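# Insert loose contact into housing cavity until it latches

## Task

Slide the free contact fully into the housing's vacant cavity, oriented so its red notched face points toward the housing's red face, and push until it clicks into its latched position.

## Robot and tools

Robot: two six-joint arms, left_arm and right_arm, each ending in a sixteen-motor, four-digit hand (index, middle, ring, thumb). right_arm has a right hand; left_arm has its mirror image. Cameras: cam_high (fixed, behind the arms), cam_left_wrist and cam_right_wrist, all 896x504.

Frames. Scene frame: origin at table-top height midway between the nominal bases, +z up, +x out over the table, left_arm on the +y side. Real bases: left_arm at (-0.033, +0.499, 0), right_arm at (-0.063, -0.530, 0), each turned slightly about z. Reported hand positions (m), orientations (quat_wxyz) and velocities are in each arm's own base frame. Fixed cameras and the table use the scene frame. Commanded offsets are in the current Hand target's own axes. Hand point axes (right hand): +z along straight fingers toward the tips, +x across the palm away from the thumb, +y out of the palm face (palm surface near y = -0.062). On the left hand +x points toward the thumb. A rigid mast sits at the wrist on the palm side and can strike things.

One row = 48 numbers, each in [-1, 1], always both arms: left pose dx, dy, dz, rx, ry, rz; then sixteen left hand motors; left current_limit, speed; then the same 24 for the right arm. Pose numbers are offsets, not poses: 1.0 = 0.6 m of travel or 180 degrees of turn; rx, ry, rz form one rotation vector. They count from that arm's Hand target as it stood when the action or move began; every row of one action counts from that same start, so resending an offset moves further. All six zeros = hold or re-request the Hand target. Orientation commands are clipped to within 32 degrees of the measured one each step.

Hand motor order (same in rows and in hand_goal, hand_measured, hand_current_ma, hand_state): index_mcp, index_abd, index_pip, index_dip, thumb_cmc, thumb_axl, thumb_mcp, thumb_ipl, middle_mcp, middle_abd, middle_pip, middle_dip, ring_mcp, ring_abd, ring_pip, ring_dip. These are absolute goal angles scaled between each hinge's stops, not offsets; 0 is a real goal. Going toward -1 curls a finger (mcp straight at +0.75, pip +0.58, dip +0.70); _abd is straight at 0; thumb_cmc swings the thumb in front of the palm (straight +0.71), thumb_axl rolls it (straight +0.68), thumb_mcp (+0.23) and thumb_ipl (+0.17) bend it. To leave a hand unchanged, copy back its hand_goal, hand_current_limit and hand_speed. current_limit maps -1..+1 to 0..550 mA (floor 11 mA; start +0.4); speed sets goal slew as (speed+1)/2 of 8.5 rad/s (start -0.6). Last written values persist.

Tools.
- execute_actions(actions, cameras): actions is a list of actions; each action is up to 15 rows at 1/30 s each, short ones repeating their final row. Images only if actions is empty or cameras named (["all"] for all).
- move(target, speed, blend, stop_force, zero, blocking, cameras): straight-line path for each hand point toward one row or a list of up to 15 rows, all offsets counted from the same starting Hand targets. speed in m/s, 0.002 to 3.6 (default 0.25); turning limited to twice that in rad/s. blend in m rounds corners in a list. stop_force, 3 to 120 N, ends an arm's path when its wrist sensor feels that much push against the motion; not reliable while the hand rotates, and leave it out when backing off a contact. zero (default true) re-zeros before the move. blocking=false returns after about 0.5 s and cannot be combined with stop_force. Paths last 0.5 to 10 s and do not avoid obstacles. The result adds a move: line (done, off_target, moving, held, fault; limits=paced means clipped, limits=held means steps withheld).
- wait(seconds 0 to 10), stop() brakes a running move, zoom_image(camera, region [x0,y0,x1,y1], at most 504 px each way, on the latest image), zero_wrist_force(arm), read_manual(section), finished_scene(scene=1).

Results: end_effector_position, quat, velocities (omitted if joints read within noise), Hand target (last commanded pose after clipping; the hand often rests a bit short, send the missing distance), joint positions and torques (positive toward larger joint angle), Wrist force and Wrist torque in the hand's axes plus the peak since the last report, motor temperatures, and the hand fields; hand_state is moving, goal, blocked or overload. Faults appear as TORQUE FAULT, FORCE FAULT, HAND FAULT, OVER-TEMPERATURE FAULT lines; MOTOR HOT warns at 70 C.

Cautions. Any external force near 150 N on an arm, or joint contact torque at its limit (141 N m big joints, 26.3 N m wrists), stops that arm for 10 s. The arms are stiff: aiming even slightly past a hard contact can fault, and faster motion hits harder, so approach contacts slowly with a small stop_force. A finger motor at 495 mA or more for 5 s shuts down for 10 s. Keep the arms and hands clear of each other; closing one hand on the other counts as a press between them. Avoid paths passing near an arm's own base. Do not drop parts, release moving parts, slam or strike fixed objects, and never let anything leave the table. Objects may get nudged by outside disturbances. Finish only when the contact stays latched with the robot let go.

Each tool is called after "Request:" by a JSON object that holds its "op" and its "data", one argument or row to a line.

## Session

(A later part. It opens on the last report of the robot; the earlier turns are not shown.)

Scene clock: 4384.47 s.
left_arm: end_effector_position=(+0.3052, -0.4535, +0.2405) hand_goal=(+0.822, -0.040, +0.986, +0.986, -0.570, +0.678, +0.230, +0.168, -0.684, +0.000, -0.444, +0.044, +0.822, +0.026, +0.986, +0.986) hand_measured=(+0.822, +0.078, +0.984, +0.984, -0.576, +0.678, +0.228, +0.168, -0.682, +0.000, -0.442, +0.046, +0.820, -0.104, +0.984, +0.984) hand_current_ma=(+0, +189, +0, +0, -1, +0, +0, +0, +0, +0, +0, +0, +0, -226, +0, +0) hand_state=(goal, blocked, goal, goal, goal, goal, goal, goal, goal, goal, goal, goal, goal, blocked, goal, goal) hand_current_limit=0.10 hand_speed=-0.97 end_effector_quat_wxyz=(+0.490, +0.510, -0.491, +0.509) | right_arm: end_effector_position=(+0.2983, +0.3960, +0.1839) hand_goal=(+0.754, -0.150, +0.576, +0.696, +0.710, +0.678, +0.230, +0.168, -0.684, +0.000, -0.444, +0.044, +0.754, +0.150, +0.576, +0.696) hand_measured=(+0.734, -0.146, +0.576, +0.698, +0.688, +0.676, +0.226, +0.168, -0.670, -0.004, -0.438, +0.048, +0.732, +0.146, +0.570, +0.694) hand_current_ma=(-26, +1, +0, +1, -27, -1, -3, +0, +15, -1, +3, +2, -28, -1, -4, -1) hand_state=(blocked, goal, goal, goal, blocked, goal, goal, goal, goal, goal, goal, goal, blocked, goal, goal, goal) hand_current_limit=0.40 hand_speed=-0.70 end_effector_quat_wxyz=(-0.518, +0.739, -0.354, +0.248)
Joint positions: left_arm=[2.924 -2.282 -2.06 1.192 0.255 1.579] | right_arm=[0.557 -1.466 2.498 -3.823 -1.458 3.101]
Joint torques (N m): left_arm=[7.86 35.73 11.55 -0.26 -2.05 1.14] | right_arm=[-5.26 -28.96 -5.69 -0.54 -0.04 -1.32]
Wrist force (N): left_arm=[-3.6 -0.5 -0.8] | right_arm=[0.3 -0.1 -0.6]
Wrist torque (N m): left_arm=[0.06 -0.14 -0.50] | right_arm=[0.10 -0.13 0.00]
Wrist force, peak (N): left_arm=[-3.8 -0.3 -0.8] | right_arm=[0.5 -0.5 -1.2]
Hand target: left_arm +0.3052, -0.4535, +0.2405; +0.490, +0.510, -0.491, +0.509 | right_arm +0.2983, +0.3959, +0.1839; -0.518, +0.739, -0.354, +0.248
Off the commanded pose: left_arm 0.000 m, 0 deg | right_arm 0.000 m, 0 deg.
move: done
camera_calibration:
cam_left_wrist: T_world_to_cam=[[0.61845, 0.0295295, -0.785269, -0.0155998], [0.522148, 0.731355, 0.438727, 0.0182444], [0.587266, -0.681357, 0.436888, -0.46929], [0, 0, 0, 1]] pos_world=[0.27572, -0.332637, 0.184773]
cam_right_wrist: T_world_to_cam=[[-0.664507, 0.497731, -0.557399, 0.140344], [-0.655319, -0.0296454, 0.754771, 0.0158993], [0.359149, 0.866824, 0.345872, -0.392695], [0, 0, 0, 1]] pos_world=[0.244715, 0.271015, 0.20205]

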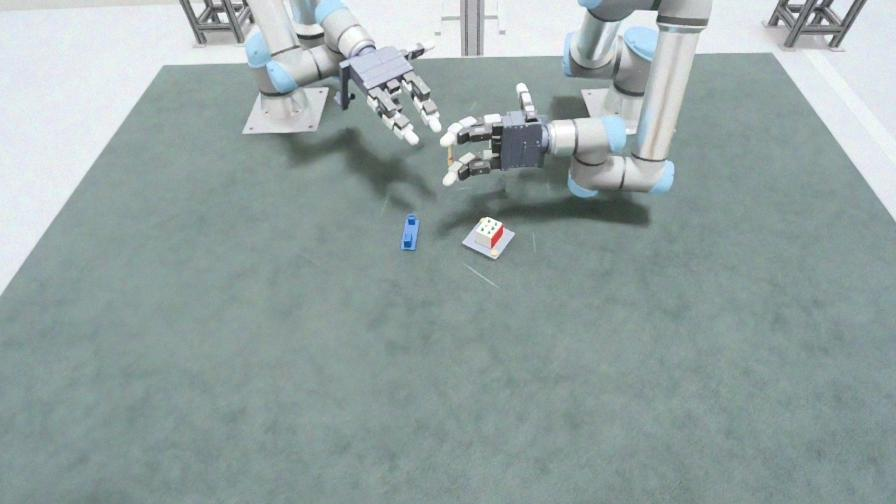

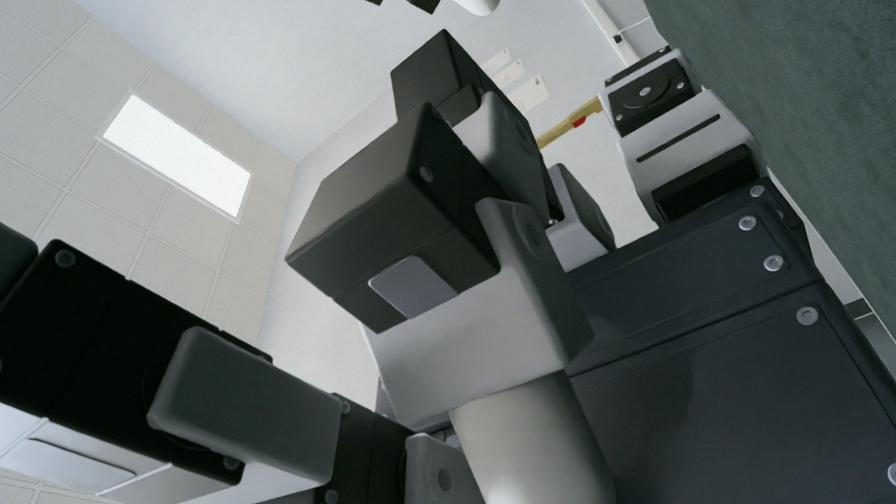

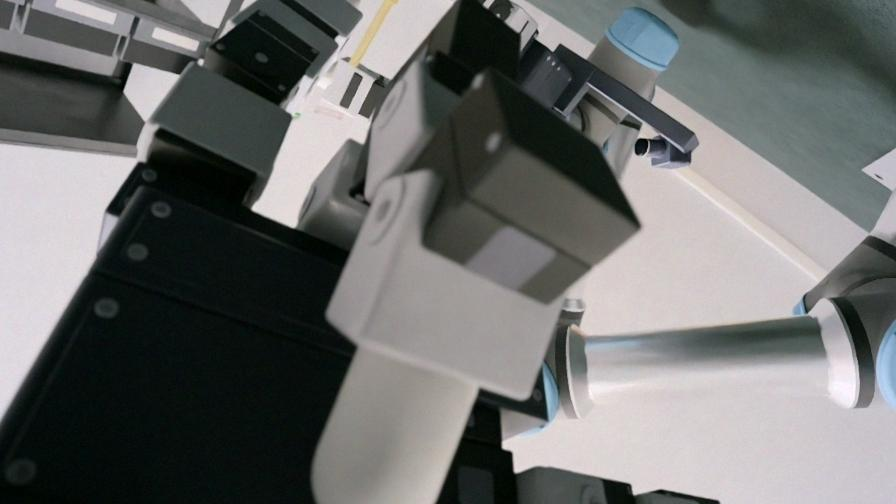

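Request:
{"op": "move", "data": {
  "target": [0,0,0,0,0,0,0.822,-0.04,0.986,0.986,-0.571,0.678,0.23,0.168,-0.685,0,-0.445,0.043,0.822,0.025,0.986,0.986,0.1,-0.97,0,-0.0399,0.1096,0,0,0,0.754,-0.15,0.576,0.696,0.71,0.678,0.23,0.168,-0.685,0,-0.445,0.043,0.754,0.15,0.576,0.696,0.4,-0.7],
  "speed": 0.04,
  "stop_force": 4,
  "cameras": ["cam_high","cam_right_wrist"]
}}

Request:
{"op": "zoom_image", "data": {
  "camera": "cam_high",
  "region": [410, 110, 480, 190]
}}

Request:
{"op": "zoom_image", "data": {
  "camera": "cam_right_wrist",
  "region": [250, 0, 550, 150]
}}

Scene clock: 4392.13 s.
left_arm: end_effector_position=(+0.3052, -0.4535, +0.2405) hand_goal=(+0.822, -0.040, +0.986, +0.986, -0.570, +0.678, +0.230, +0.168, -0.684, +0.000, -0.444, +0.044, +0.822, +0.026, +0.986, +0.986) hand_measured=(+0.822, +0.078, +0.984, +0.984, -0.576, +0.678, +0.228, +0.168, -0.682, +0.000, -0.442, +0.046, +0.820, -0.104, +0.984, +0.984) hand_current_ma=(+0, +189, +0, +0, -1, +0, +0, +0, +0, +0, +0, +0, +0, -226, +0, +0) hand_state=(goal, blocked, goal, goal, goal, goal, goal, goal, goal, goal, goal, goal, goal, blocked, goal, goal) hand_current_limit=0.10 hand_speed=-0.97 end_effector_quat_wxyz=(+0.490, +0.510, -0.491, +0.509) | right_arm: end_effector_position=(+0.3528, +0.4398, +0.1840) hand_goal=(+0.754, -0.150, +0.576, +0.696, +0.710, +0.678, +0.230, +0.168, -0.684, +0.000, -0.444, +0.044, +0.754, +0.150, +0.576, +0.696) hand_measured=(+0.734, -0.146, +0.576, +0.698, +0.688, +0.676, +0.226, +0.168, -0.670, -0.004, -0.438, +0.048, +0.734, +0.146, +0.570, +0.694) hand_current_ma=(-26, +1, +0, +1, -27, -1, -3, +0, +15, -1, +3, +2, -27, -1, -4, -1) hand_state=(blocked, goal, goal, goal, blocked, goal, goal, goal, goal, goal, goal, goal, blocked, goal, goal, goal) hand_current_limit=0.40 hand_speed=-0.70 end_effector_quat_wxyz=(-0.518, +0.739, -0.354, +0.248)
Joint positions: left_arm=[2.924 -2.282 -2.06 1.192 0.255 1.579] | right_arm=[0.581 -1.33 2.314 -3.776 -1.48 3.109]
Joint torques (N m): left_arm=[6.09 36.18 10.14 -0.07 -1.99 1.14] | right_arm=[-10.09 -36.58 -7.62 -4.09 1.6 -0.8]
Wrist force (N): left_arm=[-3.6 -0.1 -0.9] | right_arm=[0.5 0.1 -0.9]
Wrist torque (N m): left_arm=[0.12 -0.15 -0.51] | right_arm=[0.12 -0.15 -0.04]
Wrist force, peak (N): left_arm=[-3.8 -0.3 -1.0] | right_arm=[0.4 0.3 -1.4]
Hand target: left_arm +0.3052, -0.4535, +0.2405; +0.490, +0.510, -0.491, +0.509 | right_arm +0.3529, +0.4398, +0.1840; -0.518, +0.739, -0.354, +0.248
Off the commanded pose: left_arm 0.000 m, 0 deg | right_arm 0.000 m, 0 deg.
move: done
camera_calibration:
cam_right_wrist: T_world_to_cam=[[-0.664396, 0.497836, -0.557438, 0.154707], [-0.655366, -0.029538, 0.754734, 0.0528275], [0.359268, 0.866768, 0.34589, -0.450378], [0, 0, 0, 1]] pos_world=[0.299214, 0.314915, 0.20215]
Images, in order (width x height): cam_high 896x504, cam_right_wrist 896x504.

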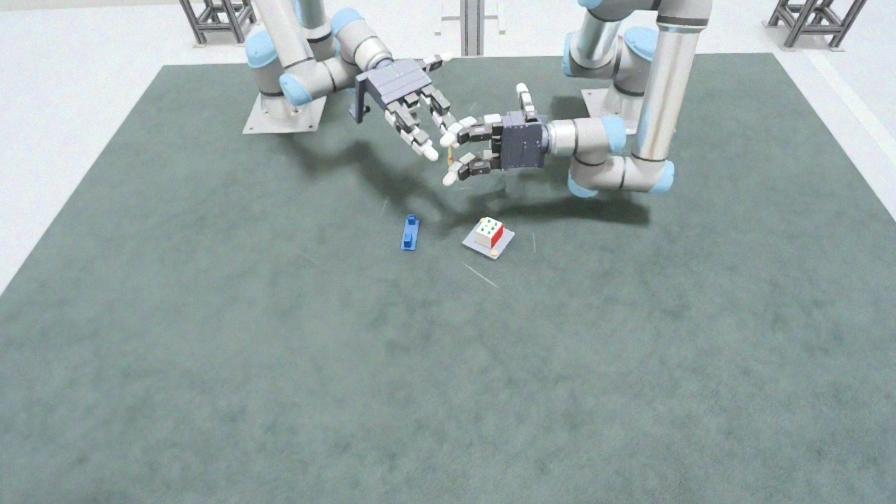

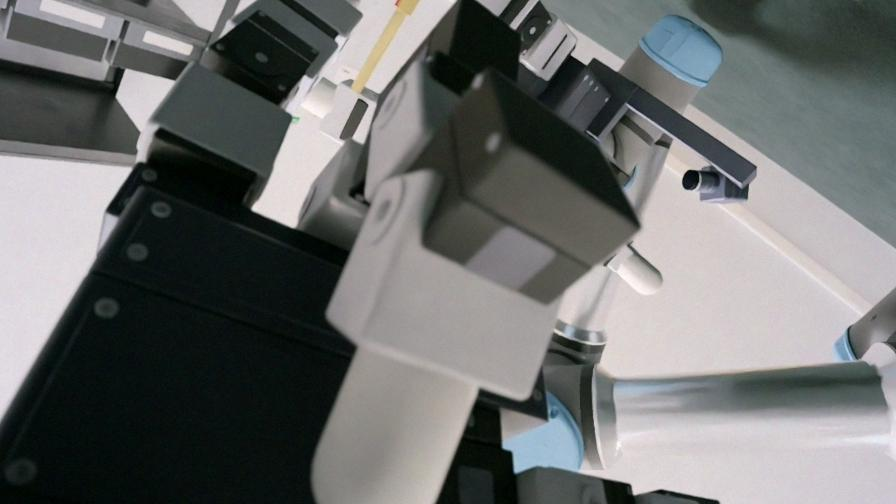

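Scaled by 6.300 from the camera's 896x504 image, which has a finer 1280x720 frame.

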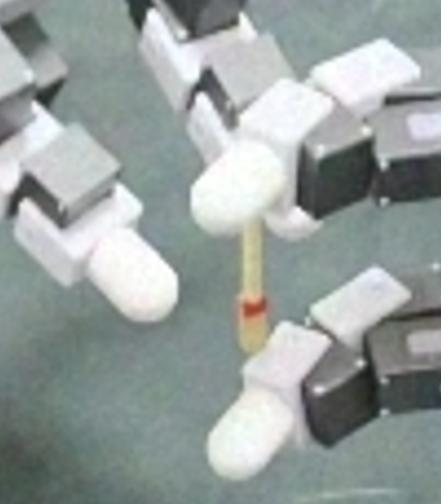

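Scaled by 1.680 from the camera's 896x504 image, which has a finer 1280x720 frame.

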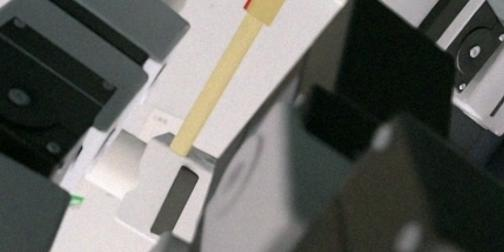

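Request:
{"op": "move", "data": {
  "target": [0,0,0,0,0,0,0.822,-0.04,0.986,0.986,-0.571,0.678,0.23,0.168,-0.685,0,-0.445,0.043,0.822,0.025,0.986,0.986,0.1,-0.97,0,-0.0111,0.0305,0,0,0,0.754,-0.15,0.576,0.696,0.71,0.678,0.23,0.168,-0.685,0,-0.445,0.043,0.754,0.15,0.576,0.696,0.4,-0.7],
  "speed": 0.02,
  "stop_force": 3,
  "cameras": ["cam_high","cam_right_wrist"]
}}

Request:
{"op": "zoom_image", "data": {
  "camera": "cam_high",
  "region": [410, 110, 480, 190]
}}

Request:
{"op": "zoom_image", "data": {
  "camera": "cam_right_wrist",
  "region": [300, 0, 500, 120]
}}

Scene clock: 4406.23 s.
left_arm: end_effector_position=(+0.3052, -0.4535, +0.2405) hand_goal=(+0.822, -0.040, +0.986, +0.986, -0.570, +0.678, +0.230, +0.168, -0.684, +0.000, -0.444, +0.044, +0.822, +0.026, +0.986, +0.986) hand_measured=(+0.822, +0.078, +0.984, +0.984, -0.576, +0.678, +0.228, +0.168, -0.682, +0.000, -0.442, +0.046, +0.820, -0.104, +0.984, +0.984) hand_current_ma=(+0, +189, +0, +0, -1, +0, +0, +0, +0, +0, +0, +0, +0, -226, +0, +0) hand_state=(goal, blocked, goal, goal, goal, goal, goal, goal, goal, goal, goal, goal, goal, blocked, goal, goal) hand_current_limit=0.10 hand_speed=-0.97 end_effector_quat_wxyz=(+0.490, +0.510, -0.491, +0.509) | right_arm: end_effector_position=(+0.3680, +0.4520, +0.1840) hand_goal=(+0.754, -0.150, +0.576, +0.696, +0.710, +0.678, +0.230, +0.168, -0.684, +0.000, -0.444, +0.044, +0.754, +0.150, +0.576, +0.696) hand_measured=(+0.734, -0.146, +0.576, +0.698, +0.688, +0.676, +0.226, +0.168, -0.670, -0.004, -0.438, +0.048, +0.734, +0.146, +0.570, +0.694) hand_current_ma=(-25, +1, +0, +1, -27, -1, -3, +0, +15, -1, +3, +2, -27, -1, -4, -1) hand_state=(goal, goal, goal, goal, blocked, goal, goal, goal, goal, goal, goal, goal, blocked, goal, goal, goal) hand_current_limit=0.40 hand_speed=-0.70 end_effector_quat_wxyz=(-0.518, +0.739, -0.354, +0.248)
Joint positions: left_arm=[2.924 -2.282 -2.06 1.192 0.255 1.579] | right_arm=[0.586 -1.295 2.262 -3.759 -1.485 3.111]
Joint torques (N m): left_arm=[4.12 36.44 10.53 -0.1 -2.26 1.01] | right_arm=[-3.89 -37.01 -6.03 -3.86 0.86 0.31]
Wrist force (N): left_arm=[-3.7 -0.2 -1.0] | right_arm=[0.4 0.1 -1.0]
Wrist torque (N m): left_arm=[0.13 -0.14 -0.52] | right_arm=[0.14 -0.13 -0.05]
Wrist force, peak (N): left_arm=[-3.8 -0.5 -1.0] | right_arm=[0.6 -0.3 -1.4]
Hand target: left_arm +0.3052, -0.4535, +0.2405; +0.490, +0.510, -0.491, +0.509 | right_arm +0.3680, +0.4520, +0.1840; -0.518, +0.739, -0.354, +0.248
Off the commanded pose: left_arm 0.000 m, 0 deg | right_arm 0.000 m, 0 deg.
move: done
camera_calibration:
cam_right_wrist: T_world_to_cam=[[-0.664396, 0.497836, -0.557438, 0.158732], [-0.655366, -0.029538, 0.754734, 0.0631494], [0.359268, 0.866768, 0.34589, -0.466413], [0, 0, 0, 1]] pos_world=[0.314414, 0.327115, 0.20215]
Images, in order (width x height): cam_high 896x504, cam_right_wrist 896x504.

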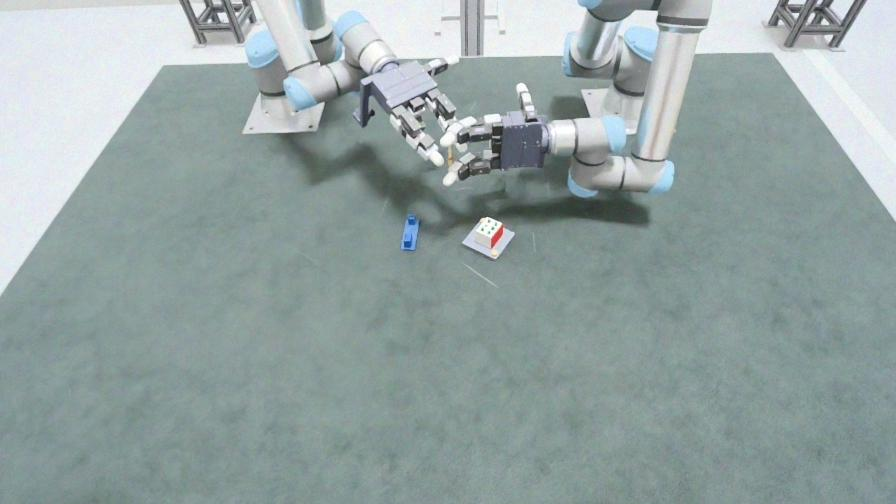

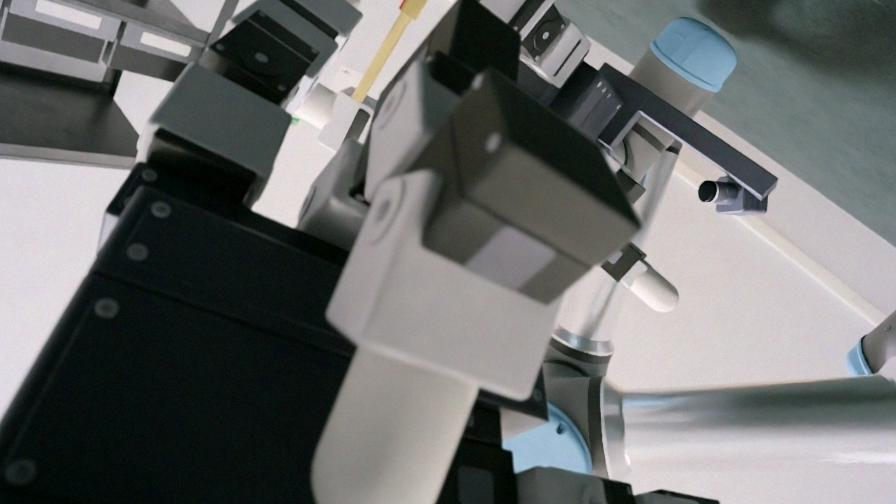

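Scaled by 6.300 from the camera's 896x504 image, which has a finer 1280x720 frame.

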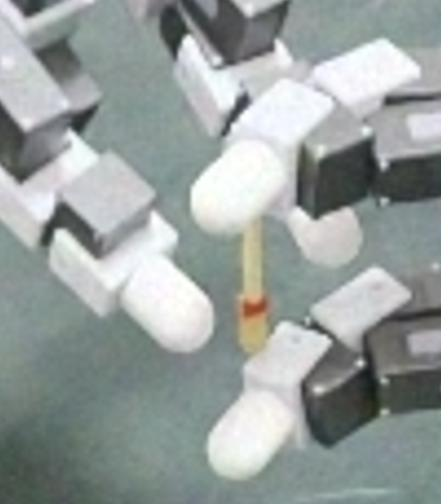

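Scaled by 2.520 from the camera's 896x504 image, which has a finer 1280x720 frame.

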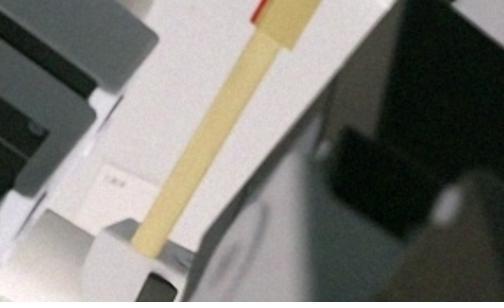

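Request:
{"op": "execute_actions", "data": {
  "actions": [
    [[0,0,0,0,0,0,0.822,-0.04,0.986,0.986,-0.571,0.678,0.23,0.168,-0.685,0,-0.445,0.043,0.822,0.025,0.986,0.986,0.1,-0.97,0,0,0,0,0,0,0.754,-0.30,0.576,0.696,0.71,0.678,0.23,0.168,-0.685,0,-0.445,0.043,0.754,0.30,0.576,0.696,0.4,-0.95]],
    [[0,0,0,0,0,0,0.822,-0.04,0.986,0.986,-0.571,0.678,0.23,0.168,-0.685,0,-0.445,0.043,0.822,0.025,0.986,0.986,0.1,-0.97,0,0,0,0,0,0,0.754,-0.30,0.576,0.696,0.71,0.678,0.23,0.168,-0.685,0,-0.445,0.043,0.754,0.30,0.576,0.696,0.4,-0.95]]
  ],
  "cameras": ["cam_high"]
}}

Request:
{"op": "zoom_image", "data": {
  "camera": "cam_high",
  "region": [420, 120, 480, 190]
}}

Scene clock: 4413.53 s.
left_arm: end_effector_position=(+0.3052, -0.4535, +0.2405) hand_goal=(+0.822, -0.040, +0.986, +0.986, -0.570, +0.678, +0.230, +0.168, -0.684, +0.000, -0.444, +0.044, +0.822, +0.026, +0.986, +0.986) hand_measured=(+0.822, +0.078, +0.984, +0.984, -0.576, +0.678, +0.228, +0.168, -0.682, +0.000, -0.442, +0.046, +0.820, -0.104, +0.984, +0.984) hand_current_ma=(+0, +189, +0, +0, -1, +0, +0, +0, +0, +0, +0, +0, +0, -226, +0, +0) hand_state=(goal, blocked, goal, goal, goal, goal, goal, goal, goal, goal, goal, goal, goal, blocked, goal, goal) hand_current_limit=0.10 hand_speed=-0.97 end_effector_quat_wxyz=(+0.490, +0.510, -0.491, +0.509) | right_arm: end_effector_position=(+0.3680, +0.4520, +0.1840) hand_goal=(+0.754, -0.300, +0.576, +0.696, +0.710, +0.678, +0.230, +0.168, -0.684, +0.000, -0.444, +0.044, +0.754, +0.300, +0.576, +0.696) hand_measured=(+0.734, -0.296, +0.576, +0.698, +0.688, +0.676, +0.226, +0.168, -0.670, -0.004, -0.438, +0.048, +0.734, +0.296, +0.570, +0.694) hand_current_ma=(-25, +2, +0, +1, -27, -1, -3, +0, +15, -1, +3, +2, -27, -2, -4, -1) hand_state=(goal, goal, goal, goal, blocked, goal, goal, goal, goal, goal, goal, goal, blocked, goal, goal, goal) hand_current_limit=0.40 hand_speed=-0.95 end_effector_quat_wxyz=(-0.518, +0.739, -0.354, +0.248)
Joint positions: left_arm=[2.924 -2.282 -2.06 1.192 0.255 1.579] | right_arm=[0.586 -1.295 2.262 -3.759 -1.485 3.111]
Joint torques (N m): left_arm=[2.72 37.05 10.74 -0.09 -2.07 0.99] | right_arm=[-9.53 -35.77 -7.11 -4.13 1.37 -0.84]
Wrist force (N): left_arm=[-3.6 -0.2 -0.7] | right_arm=[0.5 0.3 -0.9]
Wrist torque (N m): left_arm=[0.10 -0.15 -0.50] | right_arm=[0.15 -0.15 -0.04]
Wrist force, peak (N): left_arm=[-3.8 -0.3 -1.0] | right_arm=[0.5 0.3 -1.2]
Hand target: left_arm +0.3052, -0.4535, +0.2405; +0.490, +0.510, -0.491, +0.509 | right_arm +0.3680, +0.4520, +0.1840; -0.518, +0.739, -0.354, +0.248
Off the commanded pose: left_arm 0.000 m, 0 deg | right_arm 0.000 m, 0 deg.
Images, in order (width x height): cam_high 896x504.

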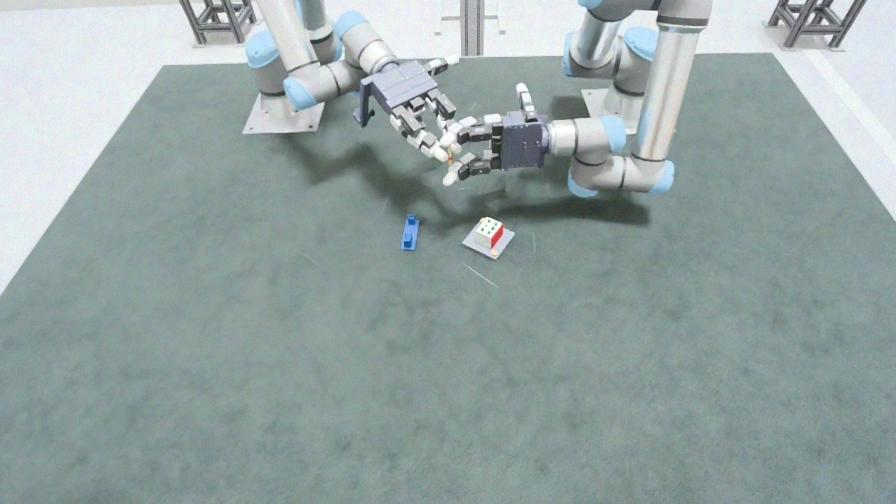

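Scaled by 7.200 from the camera's 896x504 image, which has a finer 1280x720 frame.

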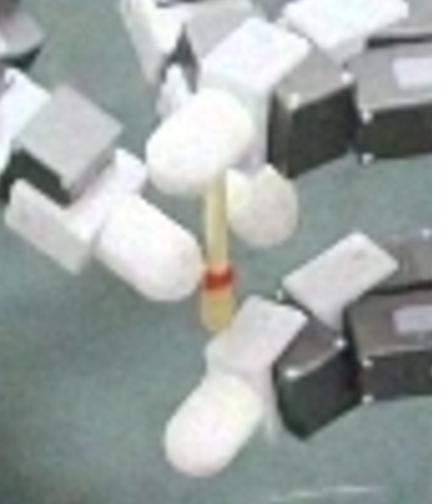

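Request:
{"op": "execute_actions", "data": {
  "actions": [
    [[0,0,0,0,0,0,0.822,-0.04,0.986,0.986,-0.571,0.678,0.23,0.168,-0.685,0,-0.445,0.043,0.822,0.025,0.986,0.986,0.1,-0.97,0,0,0,0,0,0,0.754,-0.33,0.576,0.696,0.71,0.678,0.23,0.168,-0.685,0,-0.445,0.043,0.754,0.33,0.576,0.696,0.4,-0.97]]
  ]
}}

Request:
{"op": "execute_actions", "data": {
  "actions": [
    [[0,0,0,0,0,0,0.822,-0.04,0.986,0.986,-0.571,0.678,0.23,0.168,-0.685,0,-0.445,0.043,0.822,0.025,0.986,0.986,0.1,-0.97,0,0,0,0,0,0,0.754,-0.36,0.576,0.696,0.71,0.678,0.23,0.168,-0.685,0,-0.445,0.043,0.754,0.36,0.576,0.696,0.4,-0.97]]
  ],
  "cameras": ["cam_high"]
}}

Request:
{"op": "zoom_image", "data": {
  "camera": "cam_high",
  "region": [420, 120, 480, 190]
}}

Scene clock: 4421.07 s.
left_arm: end_effector_position=(+0.3052, -0.4535, +0.2405) hand_goal=(+0.822, -0.040, +0.986, +0.986, -0.570, +0.678, +0.230, +0.168, -0.684, +0.000, -0.444, +0.044, +0.822, +0.026, +0.986, +0.986) hand_measured=(+0.822, +0.078, +0.984, +0.984, -0.576, +0.678, +0.228, +0.168, -0.682, +0.000, -0.442, +0.046, +0.820, -0.104, +0.984, +0.984) hand_current_ma=(+0, +189, +0, +0, -1, +0, +0, +0, +0, +0, +0, +0, +0, -226, +0, +0) hand_state=(goal, blocked, goal, goal, goal, goal, goal, goal, goal, goal, goal, goal, goal, blocked, goal, goal) hand_current_limit=0.10 hand_speed=-0.97 end_effector_quat_wxyz=(+0.490, +0.510, -0.491, +0.509) | right_arm: end_effector_position=(+0.3680, +0.4520, +0.1840) hand_goal=(+0.754, -0.330, +0.576, +0.696, +0.710, +0.678, +0.230, +0.168, -0.684, +0.000, -0.444, +0.044, +0.754, +0.330, +0.576, +0.696) hand_measured=(+0.734, -0.326, +0.576, +0.698, +0.688, +0.676, +0.226, +0.168, -0.670, -0.004, -0.438, +0.048, +0.734, +0.326, +0.570, +0.694) hand_current_ma=(-25, +2, +0, +1, -27, -1, -3, +0, +15, -1, +3, +2, -27, -2, -4, -1) hand_state=(goal, goal, goal, goal, blocked, goal, goal, goal, goal, goal, goal, goal, blocked, goal, goal, goal) hand_current_limit=0.40 hand_speed=-0.97 end_effector_quat_wxyz=(-0.518, +0.739, -0.354, +0.248)
Joint positions: left_arm=[2.924 -2.282 -2.06 1.192 0.255 1.579] | right_arm=[0.586 -1.295 2.262 -3.759 -1.485 3.111]
Joint torques (N m): left_arm=[2.69 36.06 10.91 -0.17 -2.1 0.9] | right_arm=[-9.4 -38.05 -7.54 -3.89 1.09 -0.73]
Wrist force (N): left_arm=[-3.5 -0.2 -1.1] | right_arm=[0.2 0.2 -0.9]
Wrist torque (N m): left_arm=[0.13 -0.17 -0.50] | right_arm=[0.13 -0.11 -0.06]
Wrist force, peak (N): left_arm=[-3.8 -0.4 -0.9] | right_arm=[0.6 0.1 -1.1]
Hand target: left_arm +0.3052, -0.4535, +0.2405; +0.490, +0.510, -0.491, +0.509 | right_arm +0.3680, +0.4520, +0.1840; -0.518, +0.739, -0.354, +0.248
Off the commanded pose: left_arm 0.000 m, 0 deg | right_arm 0.000 m, 0 deg.

Scene clock: 4421.77 s.
left_arm: end_effector_position=(+0.3052, -0.4535, +0.2405) hand_goal=(+0.822, -0.040, +0.986, +0.986, -0.570, +0.678, +0.230, +0.168, -0.684, +0.000, -0.444, +0.044, +0.822, +0.026, +0.986, +0.986) hand_measured=(+0.822, +0.078, +0.984, +0.984, -0.576, +0.678, +0.228, +0.168, -0.682, +0.000, -0.442, +0.046, +0.820, -0.104, +0.984, +0.984) hand_current_ma=(+0, +189, +0, +0, -1, +0, +0, +0, +0, +0, +0, +0, +0, -226, +0, +0) hand_state=(goal, blocked, goal, goal, goal, goal, goal, goal, goal, goal, goal, goal, goal, blocked, goal, goal) hand_current_limit=0.10 hand_speed=-0.97 end_effector_quat_wxyz=(+0.490, +0.510, -0.491, +0.509) | right_arm: end_effector_position=(+0.3680, +0.4520, +0.1840) hand_goal=(+0.754, -0.360, +0.576, +0.696, +0.710, +0.678, +0.230, +0.168, -0.684, +0.000, -0.444, +0.044, +0.754, +0.360, +0.576, +0.696) hand_measured=(+0.734, -0.352, +0.576, +0.698, +0.688, +0.676, +0.226, +0.168, -0.670, -0.004, -0.438, +0.048, +0.734, +0.346, +0.570, +0.694) hand_current_ma=(-25, +5, +0, +1, -27, -1, -3, +0, +15, -1, +3, +2, -27, -12, -4, -1) hand_state=(goal, goal, goal, goal, blocked, goal, goal, goal, goal, goal, goal, goal, blocked, goal, goal, goal) hand_current_limit=0.40 hand_speed=-0.97 end_effector_quat_wxyz=(-0.518, +0.739, -0.354, +0.248)
Joint positions: left_arm=[2.924 -2.282 -2.06 1.192 0.255 1.579] | right_arm=[0.586 -1.295 2.262 -3.759 -1.485 3.111]
Joint torques (N m): left_arm=[2.03 37.05 10.57 0.02 -1.95 1.11] | right_arm=[-10.05 -35.95 -7.43 -3.91 1.27 -0.67]
Wrist force (N): left_arm=[-3.4 -0.2 -1.1] | right_arm=[0.7 0.1 -0.9]
Wrist torque (N m): left_arm=[0.10 -0.16 -0.49] | right_arm=[0.13 -0.15 -0.02]
Wrist force, peak (N): left_arm=[-3.7 -0.3 -1.2] | right_arm=[0.7 0.1 -1.1]
Hand target: left_arm +0.3052, -0.4535, +0.2405; +0.490, +0.510, -0.491, +0.509 | right_arm +0.3680, +0.4520, +0.1840; -0.518, +0.739, -0.354, +0.248
Off the commanded pose: left_arm 0.000 m, 0 deg | right_arm 0.000 m, 0 deg.
Images, in order (width x height): cam_high 896x504.

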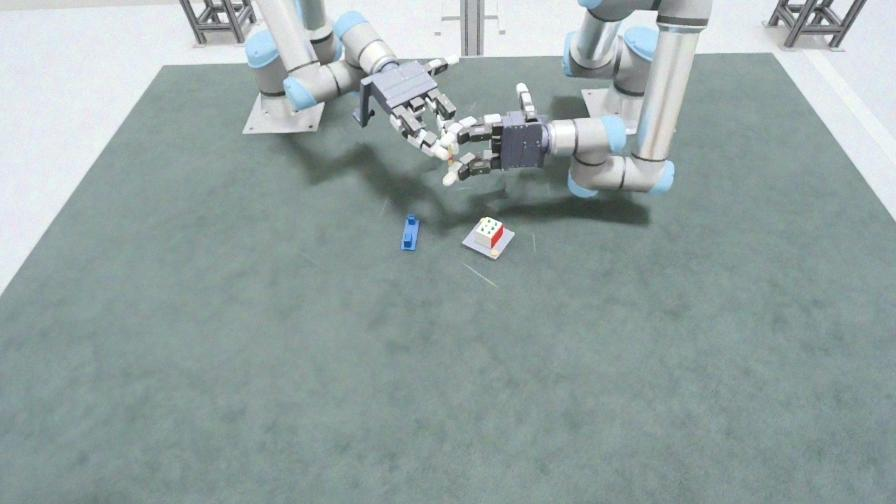

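Scaled by 7.200 from the camera's 896x504 image, which has a finer 1280x720 frame.

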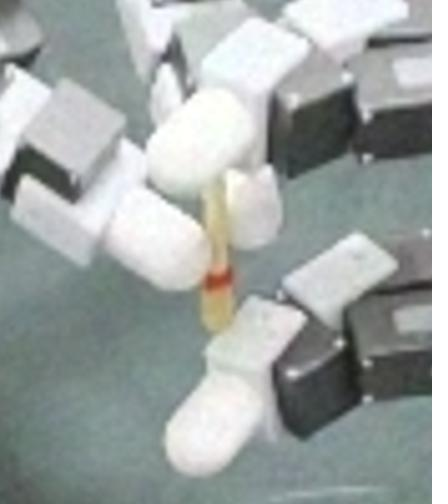

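Request:
{"op": "execute_actions", "data": {
  "actions": [
    [[0,0,0,0,0,0,0.822,-0.04,0.986,0.986,-0.571,0.678,0.23,0.168,-0.685,0,-0.445,0.043,0.822,0.025,0.986,0.986,0.1,-0.97,0,0,0,0,0,0,0.754,-0.42,0.576,0.696,0.71,0.678,0.23,0.168,-0.685,0,-0.445,0.043,0.754,0.41,0.576,0.696,0.6,-0.97]]
  ]
}}

Request:
{"op": "execute_actions", "data": {
  "actions": [
    [[0,0,0,0,0,0,0.822,-0.04,0.986,0.986,-0.571,0.678,0.23,0.168,-0.685,0,-0.445,0.043,0.822,0.025,0.986,0.986,0.1,-0.97,0,0,0,0,0,0,0.754,-0.47,0.576,0.696,0.71,0.678,0.23,0.168,-0.685,0,-0.445,0.043,0.754,0.46,0.576,0.696,0.6,-0.97]]
  ],
  "cameras": ["cam_high"]
}}

Request:
{"op": "zoom_image", "data": {
  "camera": "cam_high",
  "region": [420, 120, 480, 190]
}}

Scene clock: 4426.80 s.
left_arm: end_effector_position=(+0.3052, -0.4535, +0.2405) hand_goal=(+0.822, -0.040, +0.986, +0.986, -0.570, +0.678, +0.230, +0.168, -0.684, +0.000, -0.444, +0.044, +0.822, +0.026, +0.986, +0.986) hand_measured=(+0.822, +0.078, +0.984, +0.984, -0.576, +0.678, +0.228, +0.168, -0.682, +0.000, -0.442, +0.046, +0.818, -0.104, +0.984, +0.984) hand_current_ma=(+0, +189, +0, +0, -1, +0, +0, +0, +0, +0, +0, +0, +0, -226, +0, +0) hand_state=(goal, blocked, goal, goal, goal, goal, goal, goal, goal, goal, goal, goal, goal, blocked, goal, goal) hand_current_limit=0.10 hand_speed=-0.97 end_effector_quat_wxyz=(+0.490, +0.510, -0.491, +0.509) | right_arm: end_effector_position=(+0.3680, +0.4520, +0.1840) hand_goal=(+0.754, -0.420, +0.576, +0.696, +0.710, +0.678, +0.230, +0.168, -0.684, +0.000, -0.444, +0.044, +0.754, +0.410, +0.576, +0.696) hand_measured=(+0.734, -0.356, +0.576, +0.698, +0.688, +0.676, +0.226, +0.168, -0.670, -0.004, -0.438, +0.048, +0.734, +0.350, +0.570, +0.694) hand_current_ma=(-25, +108, +0, +1, -27, -1, -3, +0, +15, -1, +3, +2, -27, -101, -4, -1) hand_state=(goal, blocked, goal, goal, blocked, goal, goal, goal, goal, goal, goal, goal, blocked, blocked, goal, goal) hand_current_limit=0.60 hand_speed=-0.97 end_effector_quat_wxyz=(-0.518, +0.739, -0.354, +0.248)
Joint positions: left_arm=[2.924 -2.282 -2.06 1.192 0.255 1.579] | right_arm=[0.586 -1.295 2.262 -3.759 -1.485 3.111]
Joint torques (N m): left_arm=[1.75 36.71 10.62 0.03 -0.47 0.8] | right_arm=[-8.47 -36.98 -7.28 -3.87 1.27 -0.84]
Wrist force (N): left_arm=[-3.2 0.1 -0.3] | right_arm=[0.3 0.2 -0.2]
Wrist torque (N m): left_arm=[0.03 -0.13 -0.48] | right_arm=[0.07 -0.18 -0.04]
Wrist force, peak (N): left_arm=[-3.8 -0.2 -1.1] | right_arm=[0.7 0.1 -1.0]
Hand target: left_arm +0.3052, -0.4535, +0.2405; +0.490, +0.510, -0.491, +0.509 | right_arm +0.3680, +0.4520, +0.1840; -0.518, +0.739, -0.354, +0.248
Off the commanded pose: left_arm 0.000 m, 0 deg | right_arm 0.000 m, 0 deg.

Scene clock: 4427.50 s.
left_arm: end_effector_position=(+0.3052, -0.4535, +0.2405) hand_goal=(+0.822, -0.040, +0.986, +0.986, -0.570, +0.678, +0.230, +0.168, -0.684, +0.000, -0.444, +0.044, +0.822, +0.026, +0.986, +0.986) hand_measured=(+0.822, +0.078, +0.984, +0.984, -0.576, +0.678, +0.228, +0.168, -0.682, +0.000, -0.442, +0.046, +0.818, -0.104, +0.984, +0.984) hand_current_ma=(+0, +189, +0, +0, -1, +0, +0, +0, +0, +0, +0, +0, -1, -226, +0, +0) hand_state=(goal, blocked, goal, goal, goal, goal, goal, goal, goal, goal, goal, goal, goal, blocked, goal, goal) hand_current_limit=0.10 hand_speed=-0.97 end_effector_quat_wxyz=(+0.490, +0.510, -0.491, +0.509) | right_arm: end_effector_position=(+0.3680, +0.4520, +0.1840) hand_goal=(+0.754, -0.470, +0.576, +0.696, +0.710, +0.678, +0.230, +0.168, -0.684, +0.000, -0.444, +0.044, +0.754, +0.460, +0.576, +0.696) hand_measured=(+0.734, -0.360, +0.576, +0.698, +0.688, +0.676, +0.226, +0.168, -0.670, -0.004, -0.438, +0.048, +0.734, +0.354, +0.570, +0.694) hand_current_ma=(-25, +247, +0, +1, -27, -1, -3, +0, +15, -1, +3, +2, -27, -239, -4, -1) hand_state=(goal, blocked, goal, goal, blocked, goal, goal, goal, goal, goal, goal, goal, blocked, blocked, goal, goal) hand_current_limit=0.60 hand_speed=-0.97 end_effector_quat_wxyz=(-0.518, +0.739, -0.354, +0.248)
Joint positions: left_arm=[2.924 -2.282 -2.06 1.192 0.255 1.579] | right_arm=[0.586 -1.295 2.262 -3.759 -1.485 3.111]
Joint torques (N m): left_arm=[1.88 36.27 10.34 0.08 -0.51 0.86] | right_arm=[-9.18 -36.36 -7.92 -3.91 1.16 -0.85]
Wrist force (N): left_arm=[-3.2 -0.1 -0.3] | right_arm=[0.1 0.0 -0.2]
Wrist torque (N m): left_arm=[-0.01 -0.11 -0.47] | right_arm=[0.04 -0.18 -0.07]
Wrist force, peak (N): left_arm=[-3.4 0.0 -0.7] | right_arm=[0.3 0.3 -0.4]
Hand target: left_arm +0.3052, -0.4535, +0.2405; +0.490, +0.510, -0.491, +0.509 | right_arm +0.3680, +0.4520, +0.1840; -0.518, +0.739, -0.354, +0.248
Off the commanded pose: left_arm 0.000 m, 0 deg | right_arm 0.000 m, 0 deg.
Images, in order (width x height): cam_high 896x504.

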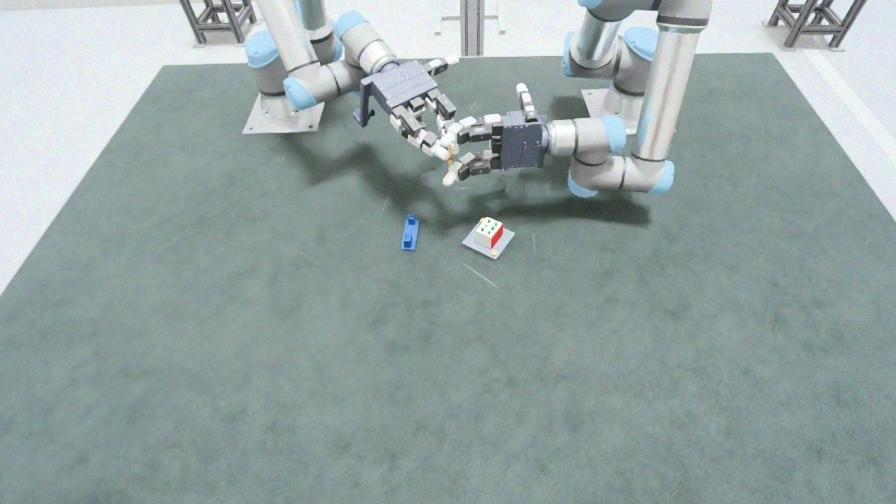

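Scaled by 7.200 from the camera's 896x504 image, which has a finer 1280x720 frame.

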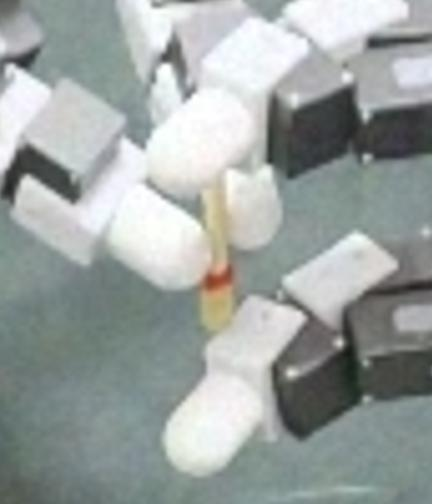

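Request:
{"op": "execute_actions", "data": {
  "actions": [
    [[0,0,0,0,0,0,0.822,-0.04,0.986,0.986,-0.571,0.678,0.23,0.168,-0.685,0,-0.445,0.043,0.822,0.025,0.986,0.986,0.1,-0.97,0,0,0,0,0,0,0.754,-0.54,0.576,0.696,0.71,0.678,0.23,0.168,-0.685,0,-0.445,0.043,0.754,0.535,0.576,0.696,0.6,-0.97]]
  ]
}}

Request:
{"op": "execute_actions", "data": {
  "actions": [
    [[0,0,0,0,0,0,0.822,0.05,0.986,0.986,-0.571,0.678,0.23,0.168,-0.685,0,-0.445,0.043,0.822,-0.075,0.986,0.986,0.1,-0.97,0,0,0,0,0,0,0.754,-0.54,0.576,0.696,0.71,0.678,0.23,0.168,-0.685,0,-0.445,0.043,0.754,0.535,0.576,0.696,0.6,-0.97]],
    [[0,0,0,0,0,0,0.822,0.10,0.986,0.986,-0.571,0.678,0.23,0.168,-0.685,0,-0.445,0.043,0.822,-0.125,0.986,0.986,0.1,-0.98,0,0,0,0,0,0,0.754,-0.54,0.576,0.696,0.71,0.678,0.23,0.168,-0.685,0,-0.445,0.043,0.754,0.535,0.576,0.696,0.6,-0.97]]
  ],
  "cameras": ["cam_high"]
}}

Request:
{"op": "zoom_image", "data": {
  "camera": "cam_high",
  "region": [420, 120, 480, 190]
}}

Scene clock: 4434.63 s.
left_arm: end_effector_position=(+0.3052, -0.4535, +0.2405) hand_goal=(+0.822, -0.040, +0.986, +0.986, -0.570, +0.678, +0.230, +0.168, -0.684, +0.000, -0.444, +0.044, +0.822, +0.026, +0.986, +0.986) hand_measured=(+0.822, +0.078, +0.984, +0.984, -0.576, +0.678, +0.228, +0.168, -0.682, +0.000, -0.442, +0.046, +0.818, -0.104, +0.982, +0.984) hand_current_ma=(+0, +189, +0, +0, -1, +0, +0, +0, +0, +0, +0, +0, -1, -226, +0, +0) hand_state=(goal, blocked, goal, goal, goal, goal, goal, goal, goal, goal, goal, goal, goal, blocked, goal, goal) hand_current_limit=0.10 hand_speed=-0.97 end_effector_quat_wxyz=(+0.490, +0.510, -0.491, +0.509) | right_arm: end_effector_position=(+0.3680, +0.4520, +0.1840) hand_goal=(+0.754, -0.540, +0.576, +0.696, +0.710, +0.678, +0.230, +0.168, -0.684, +0.000, -0.444, +0.044, +0.754, +0.536, +0.576, +0.696) hand_measured=(+0.734, -0.364, +0.576, +0.698, +0.688, +0.676, +0.226, +0.168, -0.670, -0.004, -0.438, +0.048, +0.734, +0.358, +0.570, +0.694) hand_current_ma=(-25, +440, +0, +1, -27, -1, -3, +0, +15, -1, +3, +2, -27, -440, -4, -1) hand_state=(goal, blocked, goal, goal, blocked, goal, goal, goal, goal, goal, goal, goal, blocked, blocked, goal, goal) hand_current_limit=0.60 hand_speed=-0.97 end_effector_quat_wxyz=(-0.518, +0.739, -0.354, +0.248)
Joint positions: left_arm=[2.924 -2.282 -2.06 1.192 0.255 1.579] | right_arm=[0.586 -1.295 2.262 -3.759 -1.485 3.111]
Joint torques (N m): left_arm=[0.89 37.42 10.41 -0.05 1.08 1.05] | right_arm=[-8.66 -37.56 -7.19 -3.57 0.79 -0.6]
Wrist force (N): left_arm=[-3.1 0.1 -0.3] | right_arm=[0.0 0.3 -0.3]
Wrist torque (N m): left_arm=[0.00 -0.11 -0.47] | right_arm=[0.08 -0.19 -0.07]
Wrist force, peak (N): left_arm=[-3.5 0.0 -0.4] | right_arm=[0.2 0.1 -0.5]
Hand target: left_arm +0.3052, -0.4535, +0.2405; +0.490, +0.510, -0.491, +0.509 | right_arm +0.3680, +0.4520, +0.1840; -0.518, +0.739, -0.354, +0.248
Off the commanded pose: left_arm 0.000 m, 0 deg | right_arm 0.000 m, 0 deg.

Scene clock: 4435.83 s.
left_arm: end_effector_position=(+0.3052, -0.4535, +0.2405) hand_goal=(+0.822, +0.100, +0.986, +0.986, -0.570, +0.678, +0.230, +0.168, -0.684, +0.000, -0.444, +0.044, +0.822, -0.124, +0.986, +0.986) hand_measured=(+0.822, +0.088, +0.984, +0.984, -0.576, +0.678, +0.228, +0.168, -0.682, +0.000, -0.442, +0.046, +0.818, -0.112, +0.982, +0.984) hand_current_ma=(+0, +3, +0, +0, -1, +0, +0, +0, +0, +0, +0, +0, -1, -9, +0, +0) hand_state=(goal, moving, goal, goal, goal, goal, goal, goal, goal, goal, goal, goal, goal, moving, goal, goal) hand_current_limit=0.10 hand_speed=-0.98 end_effector_quat_wxyz=(+0.490, +0.510, -0.491, +0.509) | right_arm: end_effector_position=(+0.3680, +0.4520, +0.1840) hand_goal=(+0.754, -0.540, +0.576, +0.696, +0.710, +0.678, +0.230, +0.168, -0.684, +0.000, -0.444, +0.044, +0.754, +0.536, +0.576, +0.696) hand_measured=(+0.734, -0.364, +0.576, +0.698, +0.688, +0.676, +0.226, +0.168, -0.670, -0.004, -0.438, +0.048, +0.734, +0.358, +0.570, +0.694) hand_current_ma=(-24, +440, +0, +1, -27, -1, -3, +0, +15, -1, +3, +2, -26, -440, -4, -1) hand_state=(goal, blocked, goal, goal, blocked, goal, goal, goal, goal, goal, goal, goal, blocked, blocked, goal, goal) hand_current_limit=0.60 hand_speed=-0.97 end_effector_quat_wxyz=(-0.518, +0.739, -0.354, +0.248)
Joint positions: left_arm=[2.924 -2.282 -2.06 1.192 0.255 1.579] | right_arm=[0.586 -1.295 2.262 -3.759 -1.485 3.111]
Joint torques (N m): left_arm=[-0.8 37.18 10.06 0.05 1.34 0.79] | right_arm=[-9.34 -36.38 -7.08 -3.96 0.91 -0.78]
Wrist force (N): left_arm=[-3.4 -0.1 -0.7] | right_arm=[0.4 0.0 -0.8]
Wrist torque (N m): left_arm=[0.06 -0.16 -0.49] | right_arm=[0.12 -0.17 -0.05]
Wrist force, peak (N): left_arm=[-3.6 -0.1 -0.5] | right_arm=[0.4 0.0 -0.8]
Hand target: left_arm +0.3052, -0.4535, +0.2405; +0.490, +0.510, -0.491, +0.509 | right_arm +0.3680, +0.4520, +0.1840; -0.518, +0.739, -0.354, +0.248
Off the commanded pose: left_arm 0.000 m, 0 deg | right_arm 0.000 m, 0 deg.
Images, in order (width x height): cam_high 896x504.

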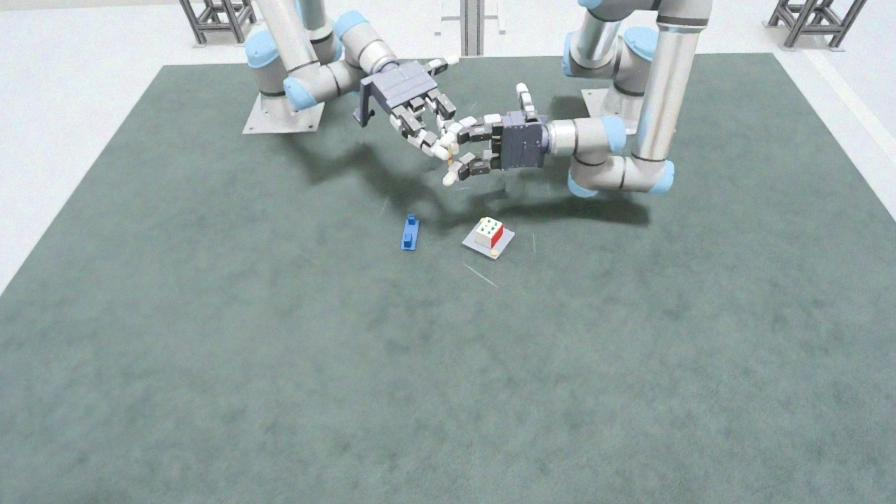

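Scaled by 7.200 from the camera's 896x504 image, which has a finer 1280x720 frame.

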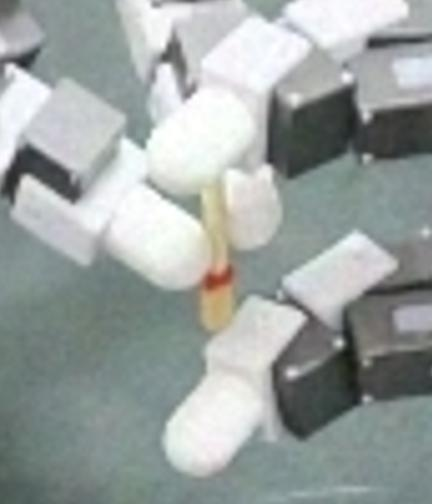

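Request:
{"op": "execute_actions", "data": {
  "actions": [
    [[0,0,0,0,0,0,0.822,0.16,0.986,0.986,-0.571,0.678,0.23,0.168,-0.685,0,-0.445,0.043,0.822,-0.18,0.986,0.986,0.1,-0.97,0,0,0,0,0,0,0.754,-0.54,0.576,0.696,0.71,0.678,0.23,0.168,-0.685,0,-0.445,0.043,0.754,0.535,0.576,0.696,0.6,-0.97]],
    [[0,0,0,0,0,0,0.822,0.16,0.986,0.986,-0.571,0.678,0.23,0.168,-0.685,0,-0.445,0.043,0.822,-0.18,0.986,0.986,0.1,-0.97,0,0,0,0,0,0,0.754,-0.54,0.576,0.696,0.71,0.678,0.23,0.168,-0.685,0,-0.445,0.043,0.754,0.535,0.576,0.696,0.6,-0.97]]
  ],
  "cameras": ["cam_high"]
}}

Request:
{"op": "zoom_image", "data": {
  "camera": "cam_high",
  "region": [420, 120, 480, 190]
}}

Scene clock: 4441.07 s.
left_arm: end_effector_position=(+0.3052, -0.4535, +0.2405) hand_goal=(+0.822, +0.160, +0.986, +0.986, -0.570, +0.678, +0.230, +0.168, -0.684, +0.000, -0.444, +0.044, +0.822, -0.180, +0.986, +0.986) hand_measured=(+0.822, +0.148, +0.984, +0.984, -0.576, +0.678, +0.228, +0.168, -0.682, +0.000, -0.442, +0.046, +0.820, -0.180, +0.982, +0.984) hand_current_ma=(+0, -3, +0, +0, -1, +0, +0, +0, +0, +0, +0, +0, +0, +0, +0, +0) hand_state=(goal, goal, goal, goal, goal, goal, goal, goal, goal, goal, goal, goal, goal, goal, goal, goal) hand_current_limit=0.10 hand_speed=-0.97 end_effector_quat_wxyz=(+0.490, +0.510, -0.491, +0.509) | right_arm: end_effector_position=(+0.3680, +0.4520, +0.1840) hand_goal=(+0.754, -0.540, +0.576, +0.696, +0.710, +0.678, +0.230, +0.168, -0.684, +0.000, -0.444, +0.044, +0.754, +0.536, +0.576, +0.696) hand_measured=(+0.736, -0.366, +0.576, +0.698, +0.688, +0.676, +0.226, +0.168, -0.670, -0.004, -0.438, +0.048, +0.734, +0.358, +0.570, +0.694) hand_current_ma=(-22, +440, +0, +1, -27, -1, -3, +0, +15, -1, +3, +2, -25, -440, -4, -1) hand_state=(goal, blocked, goal, goal, blocked, goal, goal, goal, goal, goal, goal, goal, goal, blocked, goal, goal) hand_current_limit=0.60 hand_speed=-0.97 end_effector_quat_wxyz=(-0.518, +0.739, -0.354, +0.248)
Joint positions: left_arm=[2.924 -2.282 -2.06 1.192 0.255 1.579] | right_arm=[0.586 -1.295 2.262 -3.759 -1.485 3.111]
Joint torques (N m): left_arm=[-1.16 37.38 10.55 0.01 1.38 0.89] | right_arm=[-10.19 -37.69 -6.9 -3.86 1.02 -0.82]
Wrist force (N): left_arm=[-3.3 -0.4 -1.1] | right_arm=[0.4 0.1 -0.9]
Wrist torque (N m): left_arm=[0.11 -0.17 -0.47] | right_arm=[0.11 -0.14 -0.05]
Wrist force, peak (N): left_arm=[-3.7 -0.3 -1.1] | right_arm=[0.5 0.3 -1.1]
Hand target: left_arm +0.3052, -0.4535, +0.2405; +0.490, +0.510, -0.491, +0.509 | right_arm +0.3680, +0.4520, +0.1840; -0.518, +0.739, -0.354, +0.248
Off the commanded pose: left_arm 0.000 m, 0 deg | right_arm 0.000 m, 0 deg.
Images, in order (width x height): cam_high 896x504.

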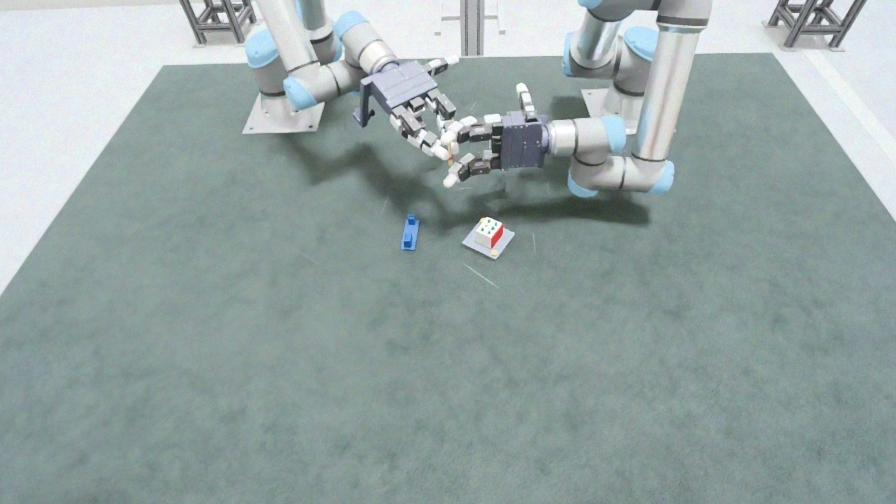

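Scaled by 7.200 from the camera's 896x504 image, which has a finer 1280x720 frame.

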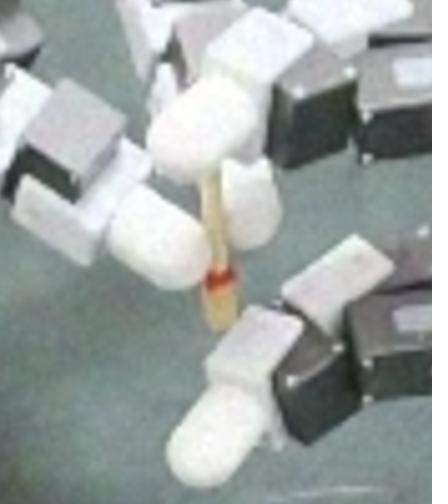

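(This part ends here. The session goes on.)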